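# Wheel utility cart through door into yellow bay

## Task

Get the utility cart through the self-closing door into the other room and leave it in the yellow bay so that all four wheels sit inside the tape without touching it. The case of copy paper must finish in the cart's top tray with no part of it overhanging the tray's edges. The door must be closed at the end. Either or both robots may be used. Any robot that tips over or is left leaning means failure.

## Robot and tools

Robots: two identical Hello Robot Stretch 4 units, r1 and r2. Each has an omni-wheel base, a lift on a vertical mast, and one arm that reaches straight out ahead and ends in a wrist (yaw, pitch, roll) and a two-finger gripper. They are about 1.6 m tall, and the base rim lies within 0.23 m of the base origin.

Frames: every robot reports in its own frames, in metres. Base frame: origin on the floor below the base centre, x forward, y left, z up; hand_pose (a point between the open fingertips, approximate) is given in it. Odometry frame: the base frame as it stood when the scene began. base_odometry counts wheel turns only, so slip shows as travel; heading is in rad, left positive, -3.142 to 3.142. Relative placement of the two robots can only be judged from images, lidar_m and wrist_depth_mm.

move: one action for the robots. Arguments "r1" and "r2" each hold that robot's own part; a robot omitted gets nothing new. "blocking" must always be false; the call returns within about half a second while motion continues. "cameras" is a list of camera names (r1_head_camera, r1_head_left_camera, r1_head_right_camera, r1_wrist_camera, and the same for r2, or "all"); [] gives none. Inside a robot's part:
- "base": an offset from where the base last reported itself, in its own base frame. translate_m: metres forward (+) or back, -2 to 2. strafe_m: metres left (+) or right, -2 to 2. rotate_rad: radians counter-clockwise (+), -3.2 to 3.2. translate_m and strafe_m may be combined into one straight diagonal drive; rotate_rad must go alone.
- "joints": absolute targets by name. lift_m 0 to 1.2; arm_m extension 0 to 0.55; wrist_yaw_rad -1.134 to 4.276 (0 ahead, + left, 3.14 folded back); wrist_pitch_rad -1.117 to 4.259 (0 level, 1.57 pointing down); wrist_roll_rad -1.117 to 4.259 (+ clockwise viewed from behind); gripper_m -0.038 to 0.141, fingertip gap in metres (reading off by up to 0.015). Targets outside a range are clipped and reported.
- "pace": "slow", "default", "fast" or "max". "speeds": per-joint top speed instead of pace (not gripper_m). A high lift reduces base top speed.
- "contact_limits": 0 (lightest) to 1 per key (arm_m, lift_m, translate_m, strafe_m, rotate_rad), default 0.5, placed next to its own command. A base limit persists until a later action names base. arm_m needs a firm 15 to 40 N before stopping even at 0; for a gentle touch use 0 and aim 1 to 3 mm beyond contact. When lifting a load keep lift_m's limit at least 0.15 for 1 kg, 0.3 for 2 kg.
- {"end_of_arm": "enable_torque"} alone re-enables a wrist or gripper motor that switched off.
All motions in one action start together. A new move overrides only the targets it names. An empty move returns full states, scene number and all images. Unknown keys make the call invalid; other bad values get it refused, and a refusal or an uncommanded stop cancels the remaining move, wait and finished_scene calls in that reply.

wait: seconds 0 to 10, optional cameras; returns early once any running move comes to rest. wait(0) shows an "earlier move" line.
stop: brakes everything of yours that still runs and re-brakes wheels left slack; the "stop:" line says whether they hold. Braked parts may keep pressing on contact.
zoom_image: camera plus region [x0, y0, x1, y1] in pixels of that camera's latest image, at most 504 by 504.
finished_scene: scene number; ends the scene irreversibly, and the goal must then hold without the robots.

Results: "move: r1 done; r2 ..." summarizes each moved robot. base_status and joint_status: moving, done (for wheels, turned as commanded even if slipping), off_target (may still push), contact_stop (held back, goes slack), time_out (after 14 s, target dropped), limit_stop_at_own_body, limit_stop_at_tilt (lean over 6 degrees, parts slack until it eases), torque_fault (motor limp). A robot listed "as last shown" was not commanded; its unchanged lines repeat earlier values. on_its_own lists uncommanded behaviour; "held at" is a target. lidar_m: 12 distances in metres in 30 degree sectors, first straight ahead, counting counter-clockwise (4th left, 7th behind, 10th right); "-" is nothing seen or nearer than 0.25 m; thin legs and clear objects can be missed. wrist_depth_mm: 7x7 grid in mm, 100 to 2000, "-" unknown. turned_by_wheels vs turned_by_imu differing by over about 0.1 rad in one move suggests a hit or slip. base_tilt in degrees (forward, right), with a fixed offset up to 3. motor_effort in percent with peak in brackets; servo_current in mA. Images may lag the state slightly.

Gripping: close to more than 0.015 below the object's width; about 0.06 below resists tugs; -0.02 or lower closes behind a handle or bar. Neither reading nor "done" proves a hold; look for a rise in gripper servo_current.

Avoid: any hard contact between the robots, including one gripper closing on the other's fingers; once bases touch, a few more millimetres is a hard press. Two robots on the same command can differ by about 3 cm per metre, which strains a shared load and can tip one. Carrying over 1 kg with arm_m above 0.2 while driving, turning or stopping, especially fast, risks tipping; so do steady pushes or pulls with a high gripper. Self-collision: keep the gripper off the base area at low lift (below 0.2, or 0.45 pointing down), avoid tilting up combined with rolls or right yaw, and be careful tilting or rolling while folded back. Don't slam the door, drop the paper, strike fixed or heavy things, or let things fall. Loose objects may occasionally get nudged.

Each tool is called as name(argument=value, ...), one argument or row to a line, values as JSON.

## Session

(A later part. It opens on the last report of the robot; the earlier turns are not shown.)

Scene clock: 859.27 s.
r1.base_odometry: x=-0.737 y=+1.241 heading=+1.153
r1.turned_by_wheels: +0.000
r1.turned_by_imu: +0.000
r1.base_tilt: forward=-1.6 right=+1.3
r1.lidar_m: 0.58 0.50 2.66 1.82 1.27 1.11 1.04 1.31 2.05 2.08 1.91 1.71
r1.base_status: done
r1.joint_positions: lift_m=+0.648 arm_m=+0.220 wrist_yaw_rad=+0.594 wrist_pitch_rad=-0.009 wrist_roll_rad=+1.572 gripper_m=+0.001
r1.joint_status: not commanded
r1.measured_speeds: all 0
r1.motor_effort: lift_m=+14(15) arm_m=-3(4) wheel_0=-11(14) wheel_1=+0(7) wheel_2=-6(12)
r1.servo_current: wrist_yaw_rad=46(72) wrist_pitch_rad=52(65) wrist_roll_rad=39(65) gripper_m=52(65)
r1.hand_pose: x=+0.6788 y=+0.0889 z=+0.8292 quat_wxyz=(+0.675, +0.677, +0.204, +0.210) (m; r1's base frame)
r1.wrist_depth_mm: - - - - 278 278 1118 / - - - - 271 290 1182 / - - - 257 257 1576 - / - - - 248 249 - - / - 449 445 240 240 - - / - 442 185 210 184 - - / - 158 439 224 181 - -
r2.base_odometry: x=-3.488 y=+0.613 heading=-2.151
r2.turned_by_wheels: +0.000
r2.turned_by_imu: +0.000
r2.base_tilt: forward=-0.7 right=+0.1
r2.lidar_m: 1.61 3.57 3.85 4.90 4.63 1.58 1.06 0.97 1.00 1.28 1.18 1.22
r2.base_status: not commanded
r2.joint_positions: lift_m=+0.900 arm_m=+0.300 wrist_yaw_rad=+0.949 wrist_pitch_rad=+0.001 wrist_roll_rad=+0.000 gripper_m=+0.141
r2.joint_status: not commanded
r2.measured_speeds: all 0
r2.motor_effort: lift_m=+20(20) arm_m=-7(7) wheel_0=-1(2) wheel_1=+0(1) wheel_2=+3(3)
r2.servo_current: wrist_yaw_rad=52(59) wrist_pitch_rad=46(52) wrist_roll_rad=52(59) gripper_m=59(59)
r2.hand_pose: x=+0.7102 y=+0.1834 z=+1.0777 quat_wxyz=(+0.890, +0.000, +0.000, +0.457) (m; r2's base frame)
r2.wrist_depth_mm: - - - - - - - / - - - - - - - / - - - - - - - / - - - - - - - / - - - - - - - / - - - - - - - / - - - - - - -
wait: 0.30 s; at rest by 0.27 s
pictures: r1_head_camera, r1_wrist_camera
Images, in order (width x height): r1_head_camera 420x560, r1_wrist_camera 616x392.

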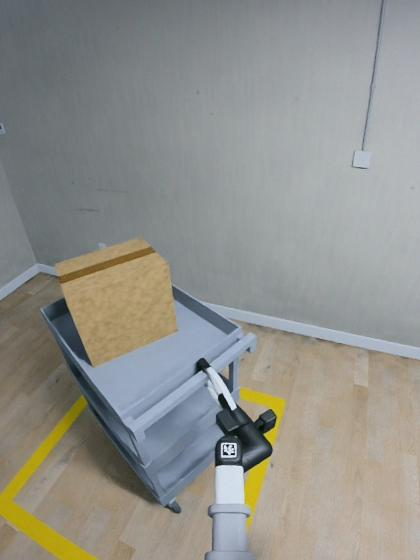

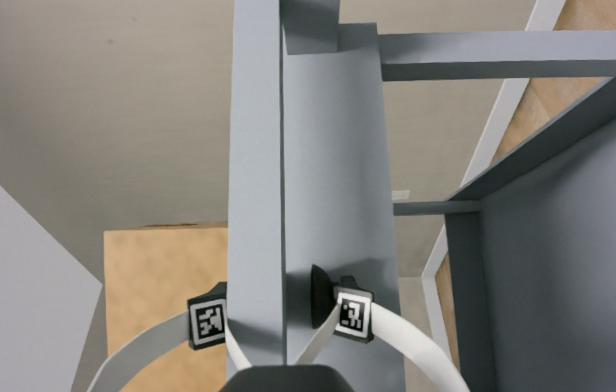

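Release, back off and verify.

move(
  blocking=false,
  r1={"joints":{"gripper_m":0.12}},
)

wait(
  seconds=3,
)

move(
  blocking=false,
  r1={"base":{"translate_m":-0.35,"strafe_m":-0.3},"pace":"slow"},
)

wait(
  seconds=6,
)

wait(
  seconds=0.3,
  cameras=["r1_head_camera"],
)

zoom_image(
  camera="r1_head_camera",
  region=[0, 250, 250, 560],
)

move(
  blocking=false,
  r1={"base":{"translate_m":-0.3,"strafe_m":0.75},"joints":{"arm_m":0.0}},
)

wait(
  seconds=6,
)

wait(
  seconds=0.3,
  cameras=["r1_head_camera","r2_head_camera"],
)

zoom_image(
  camera="r1_head_camera",
  region=[80, 250, 350, 480],
)

Scene clock: 869.23 s.
move: r1 moving
r1.base_odometry: x=-0.737 y=+1.241 heading=+1.153
r1.turned_by_wheels: +0.000
r1.turned_by_imu: +0.000
r1.base_tilt: forward=-1.6 right=+1.3
r1.lidar_m: 0.55 0.50 2.65 1.84 1.26 1.12 1.07 1.30 2.05 2.05 1.91 1.72
r1.base_status: not commanded
r1.joint_positions: lift_m=+0.648 arm_m=+0.220 wrist_yaw_rad=+0.594 wrist_pitch_rad=-0.009 wrist_roll_rad=+1.572 gripper_m=+0.019
r1.joint_status: gripper_m moving
r1.measured_speeds: all 0
r1.motor_effort: lift_m=+14(14) arm_m=-3(4) wheel_0=-11(12) wheel_1=+0(1) wheel_2=-6(7)
r1.servo_current: wrist_yaw_rad=46(72) wrist_pitch_rad=52(65) wrist_roll_rad=52(59) gripper_m=72(72)
r1.hand_pose: x=+0.6788 y=+0.0889 z=+0.8292 quat_wxyz=(+0.675, +0.677, +0.204, +0.210) (m; r1's base frame)
r1.wrist_depth_mm: - - - - 282 281 1098 / - - - - 278 291 1182 / - - - 260 259 1576 - / - - - 251 253 - - / - 449 449 243 246 - - / - 445 186 206 186 - - / - 445 442 137 182 - -
r2: as last shown
r2.base_tilt: forward=-0.6 right=+0.0
r2.lidar_m: 1.58 3.53 3.83 4.92 4.61 1.55 1.06 0.96 0.99 1.26 1.18 1.22
r2.motor_effort: lift_m=+20(20) arm_m=-7(7) wheel_0=-1(1) wheel_1=+0(1) wheel_2=+3(3)
r2.servo_current: wrist_yaw_rad=46(52) wrist_pitch_rad=39(46) wrist_roll_rad=39(52) gripper_m=52(59)
pictures: none

Scene clock: 870.77 s.
earlier move: r1 done
r1.base_odometry: x=-0.737 y=+1.241 heading=+1.154
r1.turned_by_wheels: +0.001
r1.turned_by_imu: +0.001
r1.base_tilt: forward=-1.6 right=+1.3
r1.lidar_m: 0.56 0.50 2.66 1.80 1.25 1.11 1.07 1.34 2.06 2.09 1.91 1.71
r1.base_status: not commanded
r1.joint_positions: lift_m=+0.648 arm_m=+0.220 wrist_yaw_rad=+0.597 wrist_pitch_rad=+0.000 wrist_roll_rad=+1.572 gripper_m=+0.120
r1.joint_status: all done
r1.measured_speeds: all 0
r1.motor_effort: lift_m=+14(14) arm_m=+0(4) wheel_0=-6(12) wheel_1=+0(1) wheel_2=-3(7)
r1.servo_current: wrist_yaw_rad=46(72) wrist_pitch_rad=39(65) wrist_roll_rad=39(65) gripper_m=39(91)
r1.hand_pose: x=+0.6785 y=+0.0899 z=+0.8266 quat_wxyz=(+0.675, +0.676, +0.208, +0.208) (m; r1's base frame)
r1.wrist_depth_mm: - - 216 - 290 291 1025 / - - 209 - 303 306 310 / - - 202 264 - 1618 - / - - 220 256 866 - - / - 452 211 248 - - - / - 449 182 241 195 197 - / - 445 445 147 - - -
r2.base_odometry: x=-3.488 y=+0.613 heading=-2.151
r2.turned_by_wheels: +0.000
r2.turned_by_imu: +0.000
r2.base_tilt: forward=-0.7 right=+0.1
r2.lidar_m: 1.57 3.57 3.85 4.92 4.62 1.57 1.06 0.97 1.00 1.30 1.18 1.23
r2.base_status: not commanded
r2.joint_positions: lift_m=+0.900 arm_m=+0.300 wrist_yaw_rad=+0.949 wrist_pitch_rad=+0.001 wrist_roll_rad=+0.000 gripper_m=+0.141
r2.joint_status: not commanded
r2.measured_speeds: all 0
r2.motor_effort: lift_m=+20(20) arm_m=-7(7) wheel_0=-1(2) wheel_1=-1(1) wheel_2=+3(3)
r2.servo_current: wrist_yaw_rad=39(59) wrist_pitch_rad=39(46) wrist_roll_rad=59(59) gripper_m=46(59)
r2.hand_pose: x=+0.7102 y=+0.1834 z=+1.0777 quat_wxyz=(+0.890, +0.000, +0.000, +0.457) (m; r2's base frame)
r2.wrist_depth_mm: - - - - - - - / - - - - - - - / - - - - - - - / - - - - - - - / - - - - - - - / - - - - - - - / - - - - - - -
wait: 1.53 of 3 s (r1 has come to rest)
pictures: none

Scene clock: 871.27 s.
move: r1 moving
r1.base_odometry: x=-0.733 y=+1.229 heading=+1.154
r1.turned_by_wheels: +0.000
r1.turned_by_imu: +0.000
r1.base_tilt: forward=-1.6 right=+1.3
r1.lidar_m: 0.59 0.51 2.65 1.80 1.23 1.11 1.05 1.30 2.06 2.06 1.89 1.70
r1.base_status: translate_m moving; strafe_m moving
r1.joint_positions: lift_m=+0.648 arm_m=+0.220 wrist_yaw_rad=+0.597 wrist_pitch_rad=+0.000 wrist_roll_rad=+1.572 gripper_m=+0.120
r1.joint_status: not commanded
r1.measured_speeds: translate_m=-0.040 strafe_m=-0.033 rotate_rad=-0.002 lift_m=+0.000 arm_m=+0.000 wrist_yaw_rad=+0.000 wrist_pitch_rad=+0.000 wrist_roll_rad=+0.000
r1.motor_effort: lift_m=+14(15) arm_m=+2(2) wheel_0=+3(6) wheel_1=-6(6) wheel_2=+4(6)
r1.servo_current: wrist_yaw_rad=52(65) wrist_pitch_rad=39(46) wrist_roll_rad=46(52) gripper_m=46(46)
r1.hand_pose: x=+0.6785 y=+0.0899 z=+0.8266 quat_wxyz=(+0.675, +0.676, +0.208, +0.208) (m; r1's base frame)
r1.wrist_depth_mm: - - 231 293 301 303 1060 / - - - 286 306 312 314 / - - 225 278 - 1537 - / - - 223 264 878 - - / - 459 459 259 - - - / - 462 193 250 195 196 - / - 459 459 145 - - -
r2: as last shown
r2.lidar_m: 1.56 3.56 3.84 4.88 4.62 1.54 1.05 0.97 1.00 1.28 1.18 1.21
r2.motor_effort: lift_m=+20(20) arm_m=-7(7) wheel_0=-1(1) wheel_1=+0(1) wheel_2=+3(3)
r2.servo_current: wrist_yaw_rad=46(52) wrist_pitch_rad=33(39) wrist_roll_rad=52(59) gripper_m=52(52)
pictures: none

Scene clock: 876.60 s.
earlier move: r1 done
r1.base_odometry: x=-0.604 y=+0.800 heading=+1.154
r1.turned_by_wheels: +0.000
r1.turned_by_imu: -0.002
r1.base_tilt: forward=-1.6 right=+1.2
r1.lidar_m: 1.11 0.91 3.05 1.49 0.99 0.81 0.84 1.01 1.64 1.67 2.06 1.94
r1.base_status: done
r1.joint_positions: lift_m=+0.648 arm_m=+0.220 wrist_yaw_rad=+0.597 wrist_pitch_rad=+0.000 wrist_roll_rad=+1.572 gripper_m=+0.120
r1.joint_status: not commanded
r1.measured_speeds: all 0
r1.motor_effort: lift_m=+14(15) arm_m=+3(4) wheel_0=+4(7) wheel_1=-2(9) wheel_2=+1(6)
r1.servo_current: wrist_yaw_rad=39(65) wrist_pitch_rad=46(52) wrist_roll_rad=52(65) gripper_m=46(52)
r1.hand_pose: x=+0.6785 y=+0.0899 z=+0.8266 quat_wxyz=(+0.675, +0.676, +0.208, +0.208) (m; r1's base frame)
r1.wrist_depth_mm: - - - - - 1430 1138 / - - - - - 1576 1160 / - - - - - 1576 1182 / - - - - - 732 - / - - 904 891 - 707 - / - - 904 691 197 200 - / - - - 144 - - -
r2.base_odometry: x=-3.488 y=+0.613 heading=-2.151
r2.turned_by_wheels: +0.000
r2.turned_by_imu: +0.001
r2.base_tilt: forward=-0.7 right=+0.1
r2.lidar_m: 1.60 3.56 3.82 4.93 4.62 1.57 1.04 0.98 0.99 1.28 1.18 1.21
r2.base_status: not commanded
r2.joint_positions: lift_m=+0.900 arm_m=+0.300 wrist_yaw_rad=+0.949 wrist_pitch_rad=+0.001 wrist_roll_rad=+0.000 gripper_m=+0.141
r2.joint_status: not commanded
r2.measured_speeds: all 0
r2.motor_effort: lift_m=+20(20) arm_m=-7(7) wheel_0=-1(2) wheel_1=+0(1) wheel_2=+3(3)
r2.servo_current: wrist_yaw_rad=52(59) wrist_pitch_rad=39(46) wrist_roll_rad=52(59) gripper_m=52(59)
r2.hand_pose: x=+0.7102 y=+0.1834 z=+1.0777 quat_wxyz=(+0.890, +0.000, +0.000, +0.457) (m; r2's base frame)
r2.wrist_depth_mm: - - - - - - - / - - - - - - - / - - - - - - - / - - - - - - - / - - - - - - - / - - - - - - - / - - - - - - -
wait: 5.33 of 6 s (r1 has come to rest)
pictures: none

Scene clock: 876.90 s.
r1.base_odometry: x=-0.604 y=+0.800 heading=+1.154
r1.turned_by_wheels: +0.000
r1.turned_by_imu: +0.000
r1.base_tilt: forward=-1.6 right=+1.3
r1.lidar_m: 1.11 0.95 3.06 1.49 1.02 0.83 0.82 1.04 1.64 1.67 2.04 1.93
r1.base_status: done
r1.joint_positions: lift_m=+0.648 arm_m=+0.220 wrist_yaw_rad=+0.597 wrist_pitch_rad=+0.000 wrist_roll_rad=+1.572 gripper_m=+0.120
r1.joint_status: not commanded
r1.measured_speeds: all 0
r1.motor_effort: lift_m=+14(15) arm_m=+4(4) wheel_0=+4(7) wheel_1=-2(9) wheel_2=+2(6)
r1.servo_current: wrist_yaw_rad=52(65) wrist_pitch_rad=33(52) wrist_roll_rad=39(65) gripper_m=46(52)
r1.hand_pose: x=+0.6785 y=+0.0899 z=+0.8266 quat_wxyz=(+0.675, +0.676, +0.208, +0.208) (m; r1's base frame)
r1.wrist_depth_mm: - - - - - 1430 1138 / - - - - - 1537 1160 / - - - - - 1537 1205 / - - - - - 723 - / - - 891 891 - 715 - / - - 904 691 198 200 - / - - - 145 - - -
r2.base_odometry: x=-3.488 y=+0.613 heading=-2.151
r2.turned_by_wheels: +0.000
r2.turned_by_imu: +0.000
r2.base_tilt: forward=-0.7 right=+0.0
r2.lidar_m: 1.59 3.56 3.81 4.94 4.59 1.56 1.05 0.97 1.00 1.26 1.18 1.20
r2.base_status: not commanded
r2.joint_positions: lift_m=+0.900 arm_m=+0.300 wrist_yaw_rad=+0.949 wrist_pitch_rad=+0.001 wrist_roll_rad=+0.000 gripper_m=+0.141
r2.joint_status: not commanded
r2.measured_speeds: all 0
r2.motor_effort: lift_m=+20(20) arm_m=-7(7) wheel_0=-1(2) wheel_1=-1(1) wheel_2=+3(3)
r2.servo_current: wrist_yaw_rad=39(59) wrist_pitch_rad=33(46) wrist_roll_rad=46(59) gripper_m=52(59)
r2.hand_pose: x=+0.7102 y=+0.1834 z=+1.0777 quat_wxyz=(+0.890, +0.000, +0.000, +0.457) (m; r2's base frame)
r2.wrist_depth_mm: - - - - - - - / - - - - - - - / - - - - - - - / - - - - - - - / - - - - - - - / - - - - - - - / - - - - - - -
wait: 0.30 s; at rest by 0.27 s
pictures: r1_head_camera
Images, in order (width x height): r1_head_camera 420x560.

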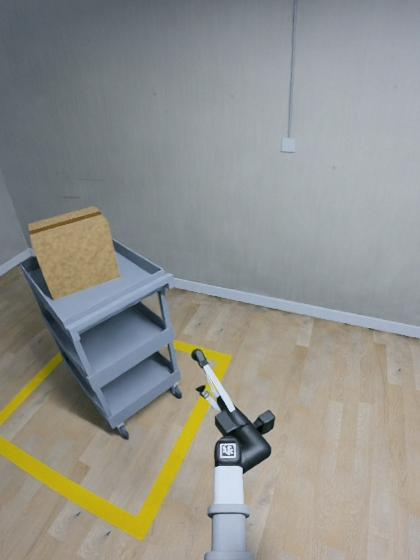

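Scaled by 1.626 from the camera's 420x560 image, which has a finer 600x800 frame.

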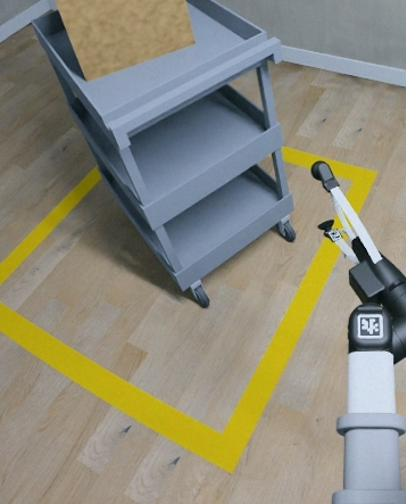

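Scene clock: 877.40 s.
move: r1 moving
r1.base_odometry: x=-0.636 y=+0.801 heading=+1.155
r1.turned_by_wheels: +0.000
r1.turned_by_imu: +0.000
r1.base_tilt: forward=-1.6 right=+1.2
r1.lidar_m: 1.08 0.94 3.02 1.45 0.98 0.80 0.82 1.01 1.66 1.68 2.10 1.95
r1.base_status: translate_m moving; strafe_m moving
r1.joint_positions: lift_m=+0.648 arm_m=+0.169 wrist_yaw_rad=+0.597 wrist_pitch_rad=+0.000 wrist_roll_rad=+1.572 gripper_m=+0.120
r1.joint_status: arm_m moving
r1.measured_speeds: translate_m=-0.045 strafe_m=+0.115 rotate_rad=-0.006 lift_m=+0.000 arm_m=-0.195 wrist_yaw_rad=+0.000 wrist_pitch_rad=+0.000 wrist_roll_rad=+0.000
r1.motor_effort: lift_m=+14(14) arm_m=-2(6) wheel_0=-10(13) wheel_1=+5(8) wheel_2=+5(5)
r1.servo_current: wrist_yaw_rad=46(59) wrist_pitch_rad=39(39) wrist_roll_rad=52(59) gripper_m=39(52)
r1.hand_pose: x=+0.6278 y=+0.0899 z=+0.8265 quat_wxyz=(+0.676, +0.676, +0.208, +0.208) (m; r1's base frame)
r1.wrist_depth_mm: - - - - - 1537 1138 / - - - - - 1661 1205 / - - - 778 - 1430 - / - - - - - 750 - / - - 931 946 - 715 - / - - 931 699 198 201 - / - - - 145 - 1661 -
r2: as last shown
r2.base_tilt: forward=-0.7 right=+0.1
r2.lidar_m: 1.58 3.56 3.84 4.92 4.63 1.56 1.05 0.97 1.01 1.28 1.18 1.22
r2.motor_effort: lift_m=+20(20) arm_m=-7(7) wheel_0=-1(2) wheel_1=+0(1) wheel_2=+3(3)
r2.servo_current: wrist_yaw_rad=46(59) wrist_pitch_rad=46(46) wrist_roll_rad=52(52) gripper_m=52(59)
pictures: none

Scene clock: 881.07 s.
earlier move: r1 done
r1.base_odometry: x=-1.411 y=+0.829 heading=+1.155
r1.turned_by_wheels: +0.000
r1.turned_by_imu: +0.003
r1.base_tilt: forward=-1.6 right=+1.2
r1.lidar_m: 1.12 2.72 2.48 0.65 0.38 0.37 0.35 0.47 0.75 2.28 2.74 1.33
r1.base_status: done
r1.joint_positions: lift_m=+0.648 arm_m=+0.000 wrist_yaw_rad=+0.597 wrist_pitch_rad=+0.000 wrist_roll_rad=+1.572 gripper_m=+0.120
r1.joint_status: all done
r1.measured_speeds: all 0
r1.motor_effort: lift_m=+14(14) arm_m=-4(7) wheel_0=-1(13) wheel_1=+2(8) wheel_2=+1(6)
r1.servo_current: wrist_yaw_rad=52(72) wrist_pitch_rad=46(52) wrist_roll_rad=59(65) gripper_m=39(52)
r1.hand_pose: x=+0.4586 y=+0.0899 z=+0.8265 quat_wxyz=(+0.676, +0.676, +0.208, +0.208) (m; r1's base frame)
r1.wrist_depth_mm: - - - - - 1708 1160 / - - - - - 1576 1182 / - - - - - 1708 1160 / - - - - - 1708 1205 / - - - - - 1708 1229 / - - - - - 213 1229 / - - - 144 - 1921 1229
r2.base_odometry: x=-3.488 y=+0.613 heading=-2.151
r2.turned_by_wheels: +0.000
r2.turned_by_imu: +0.001
r2.base_tilt: forward=-0.6 right=+0.0
r2.lidar_m: 1.56 3.58 3.80 4.90 4.61 1.58 1.08 0.97 0.98 1.29 1.19 1.22
r2.base_status: not commanded
r2.joint_positions: lift_m=+0.900 arm_m=+0.300 wrist_yaw_rad=+0.949 wrist_pitch_rad=+0.001 wrist_roll_rad=+0.000 gripper_m=+0.141
r2.joint_status: not commanded
r2.measured_speeds: all 0
r2.motor_effort: lift_m=+20(20) arm_m=-7(8) wheel_0=-1(2) wheel_1=-1(1) wheel_2=+3(3)
r2.servo_current: wrist_yaw_rad=39(59) wrist_pitch_rad=46(52) wrist_roll_rad=46(59) gripper_m=46(59)
r2.hand_pose: x=+0.7102 y=+0.1834 z=+1.0777 quat_wxyz=(+0.890, +0.000, +0.000, +0.457) (m; r2's base frame)
r2.wrist_depth_mm: - - - - - - - / - - - - - - - / - - - - - - - / - - - - - - - / - - - - - - - / - - - - - - - / - - - - - - -
wait: 3.67 of 6 s (r1 has come to rest)
pictures: none

Scene clock: 881.37 s.
r1.base_odometry: x=-1.411 y=+0.829 heading=+1.155
r1.turned_by_wheels: +0.000
r1.turned_by_imu: +0.000
r1.base_tilt: forward=-1.6 right=+1.3
r1.lidar_m: 1.12 2.72 2.47 0.67 0.41 0.35 0.36 0.45 0.79 2.26 2.71 1.32
r1.base_status: done
r1.joint_positions: lift_m=+0.648 arm_m=+0.000 wrist_yaw_rad=+0.597 wrist_pitch_rad=+0.000 wrist_roll_rad=+1.572 gripper_m=+0.120
r1.joint_status: all done
r1.measured_speeds: all 0
r1.motor_effort: lift_m=+14(14) arm_m=-4(7) wheel_0=-1(13) wheel_1=+2(8) wheel_2=+1(6)
r1.servo_current: wrist_yaw_rad=52(72) wrist_pitch_rad=39(52) wrist_roll_rad=52(65) gripper_m=39(52)
r1.hand_pose: x=+0.4586 y=+0.0899 z=+0.8265 quat_wxyz=(+0.676, +0.676, +0.208, +0.208) (m; r1's base frame)
r1.wrist_depth_mm: - - - - - 1808 1138 / - - - - - 1661 1160 / - - - - - 1708 1229 / - - - - - 1756 1182 / - - - - - 1756 1205 / - - - - - 214 1205 / - - - 145 - 1863 1205
r2.base_odometry: x=-3.488 y=+0.613 heading=-2.151
r2.turned_by_wheels: +0.000
r2.turned_by_imu: +0.000
r2.base_tilt: forward=-0.6 right=+0.1
r2.lidar_m: 1.59 3.55 3.84 4.91 4.62 1.57 1.06 0.97 1.00 1.26 1.17 1.19
r2.base_status: not commanded
r2.joint_positions: lift_m=+0.900 arm_m=+0.300 wrist_yaw_rad=+0.949 wrist_pitch_rad=+0.001 wrist_roll_rad=+0.000 gripper_m=+0.141
r2.joint_status: not commanded
r2.measured_speeds: all 0
r2.motor_effort: lift_m=+20(20) arm_m=-7(8) wheel_0=-1(2) wheel_1=+0(1) wheel_2=+3(3)
r2.servo_current: wrist_yaw_rad=46(59) wrist_pitch_rad=46(52) wrist_roll_rad=46(59) gripper_m=52(59)
r2.hand_pose: x=+0.7102 y=+0.1834 z=+1.0777 quat_wxyz=(+0.890, +0.000, +0.000, +0.457) (m; r2's base frame)
r2.wrist_depth_mm: - - - - - - - / - - - - - - - / - - - - - - - / - - - - - - - / - - - - - - - / - - - - - - - / - - - - - - -
wait: 0.30 s; at rest by 0.27 s
pictures: r1_head_camera, r2_head_camera
Images, in order (width x height): r1_head_camera 420x560, r2_head_camera 420x560.

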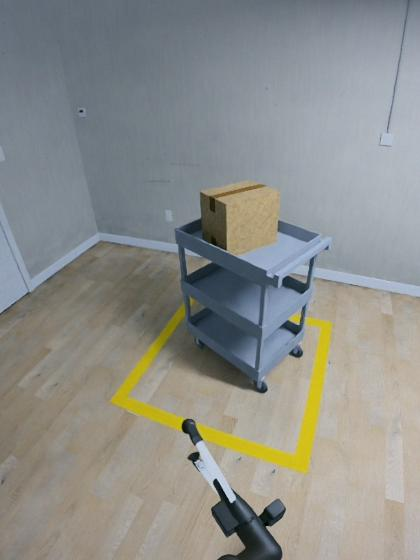

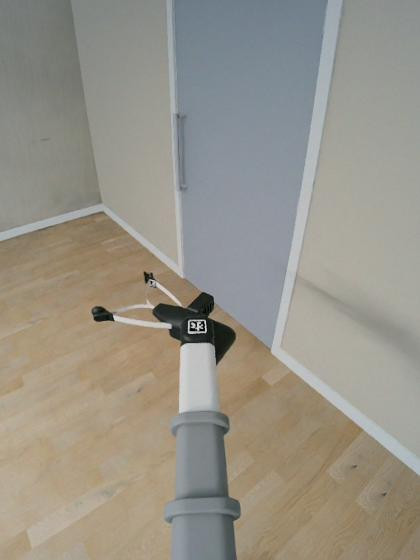

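Scaled by 1.867 from the camera's 420x560 image, which has a finer 600x800 frame.

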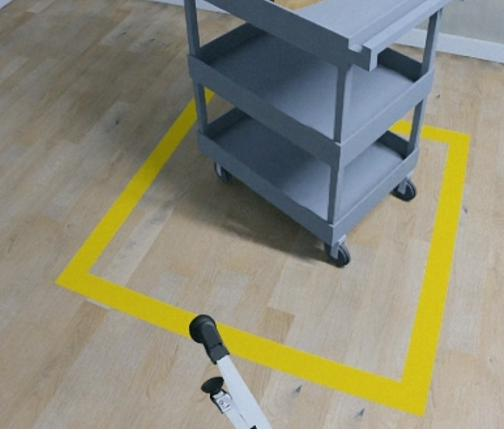

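finished_scene(
  scene=2,
)

The scene is finished: the task was done.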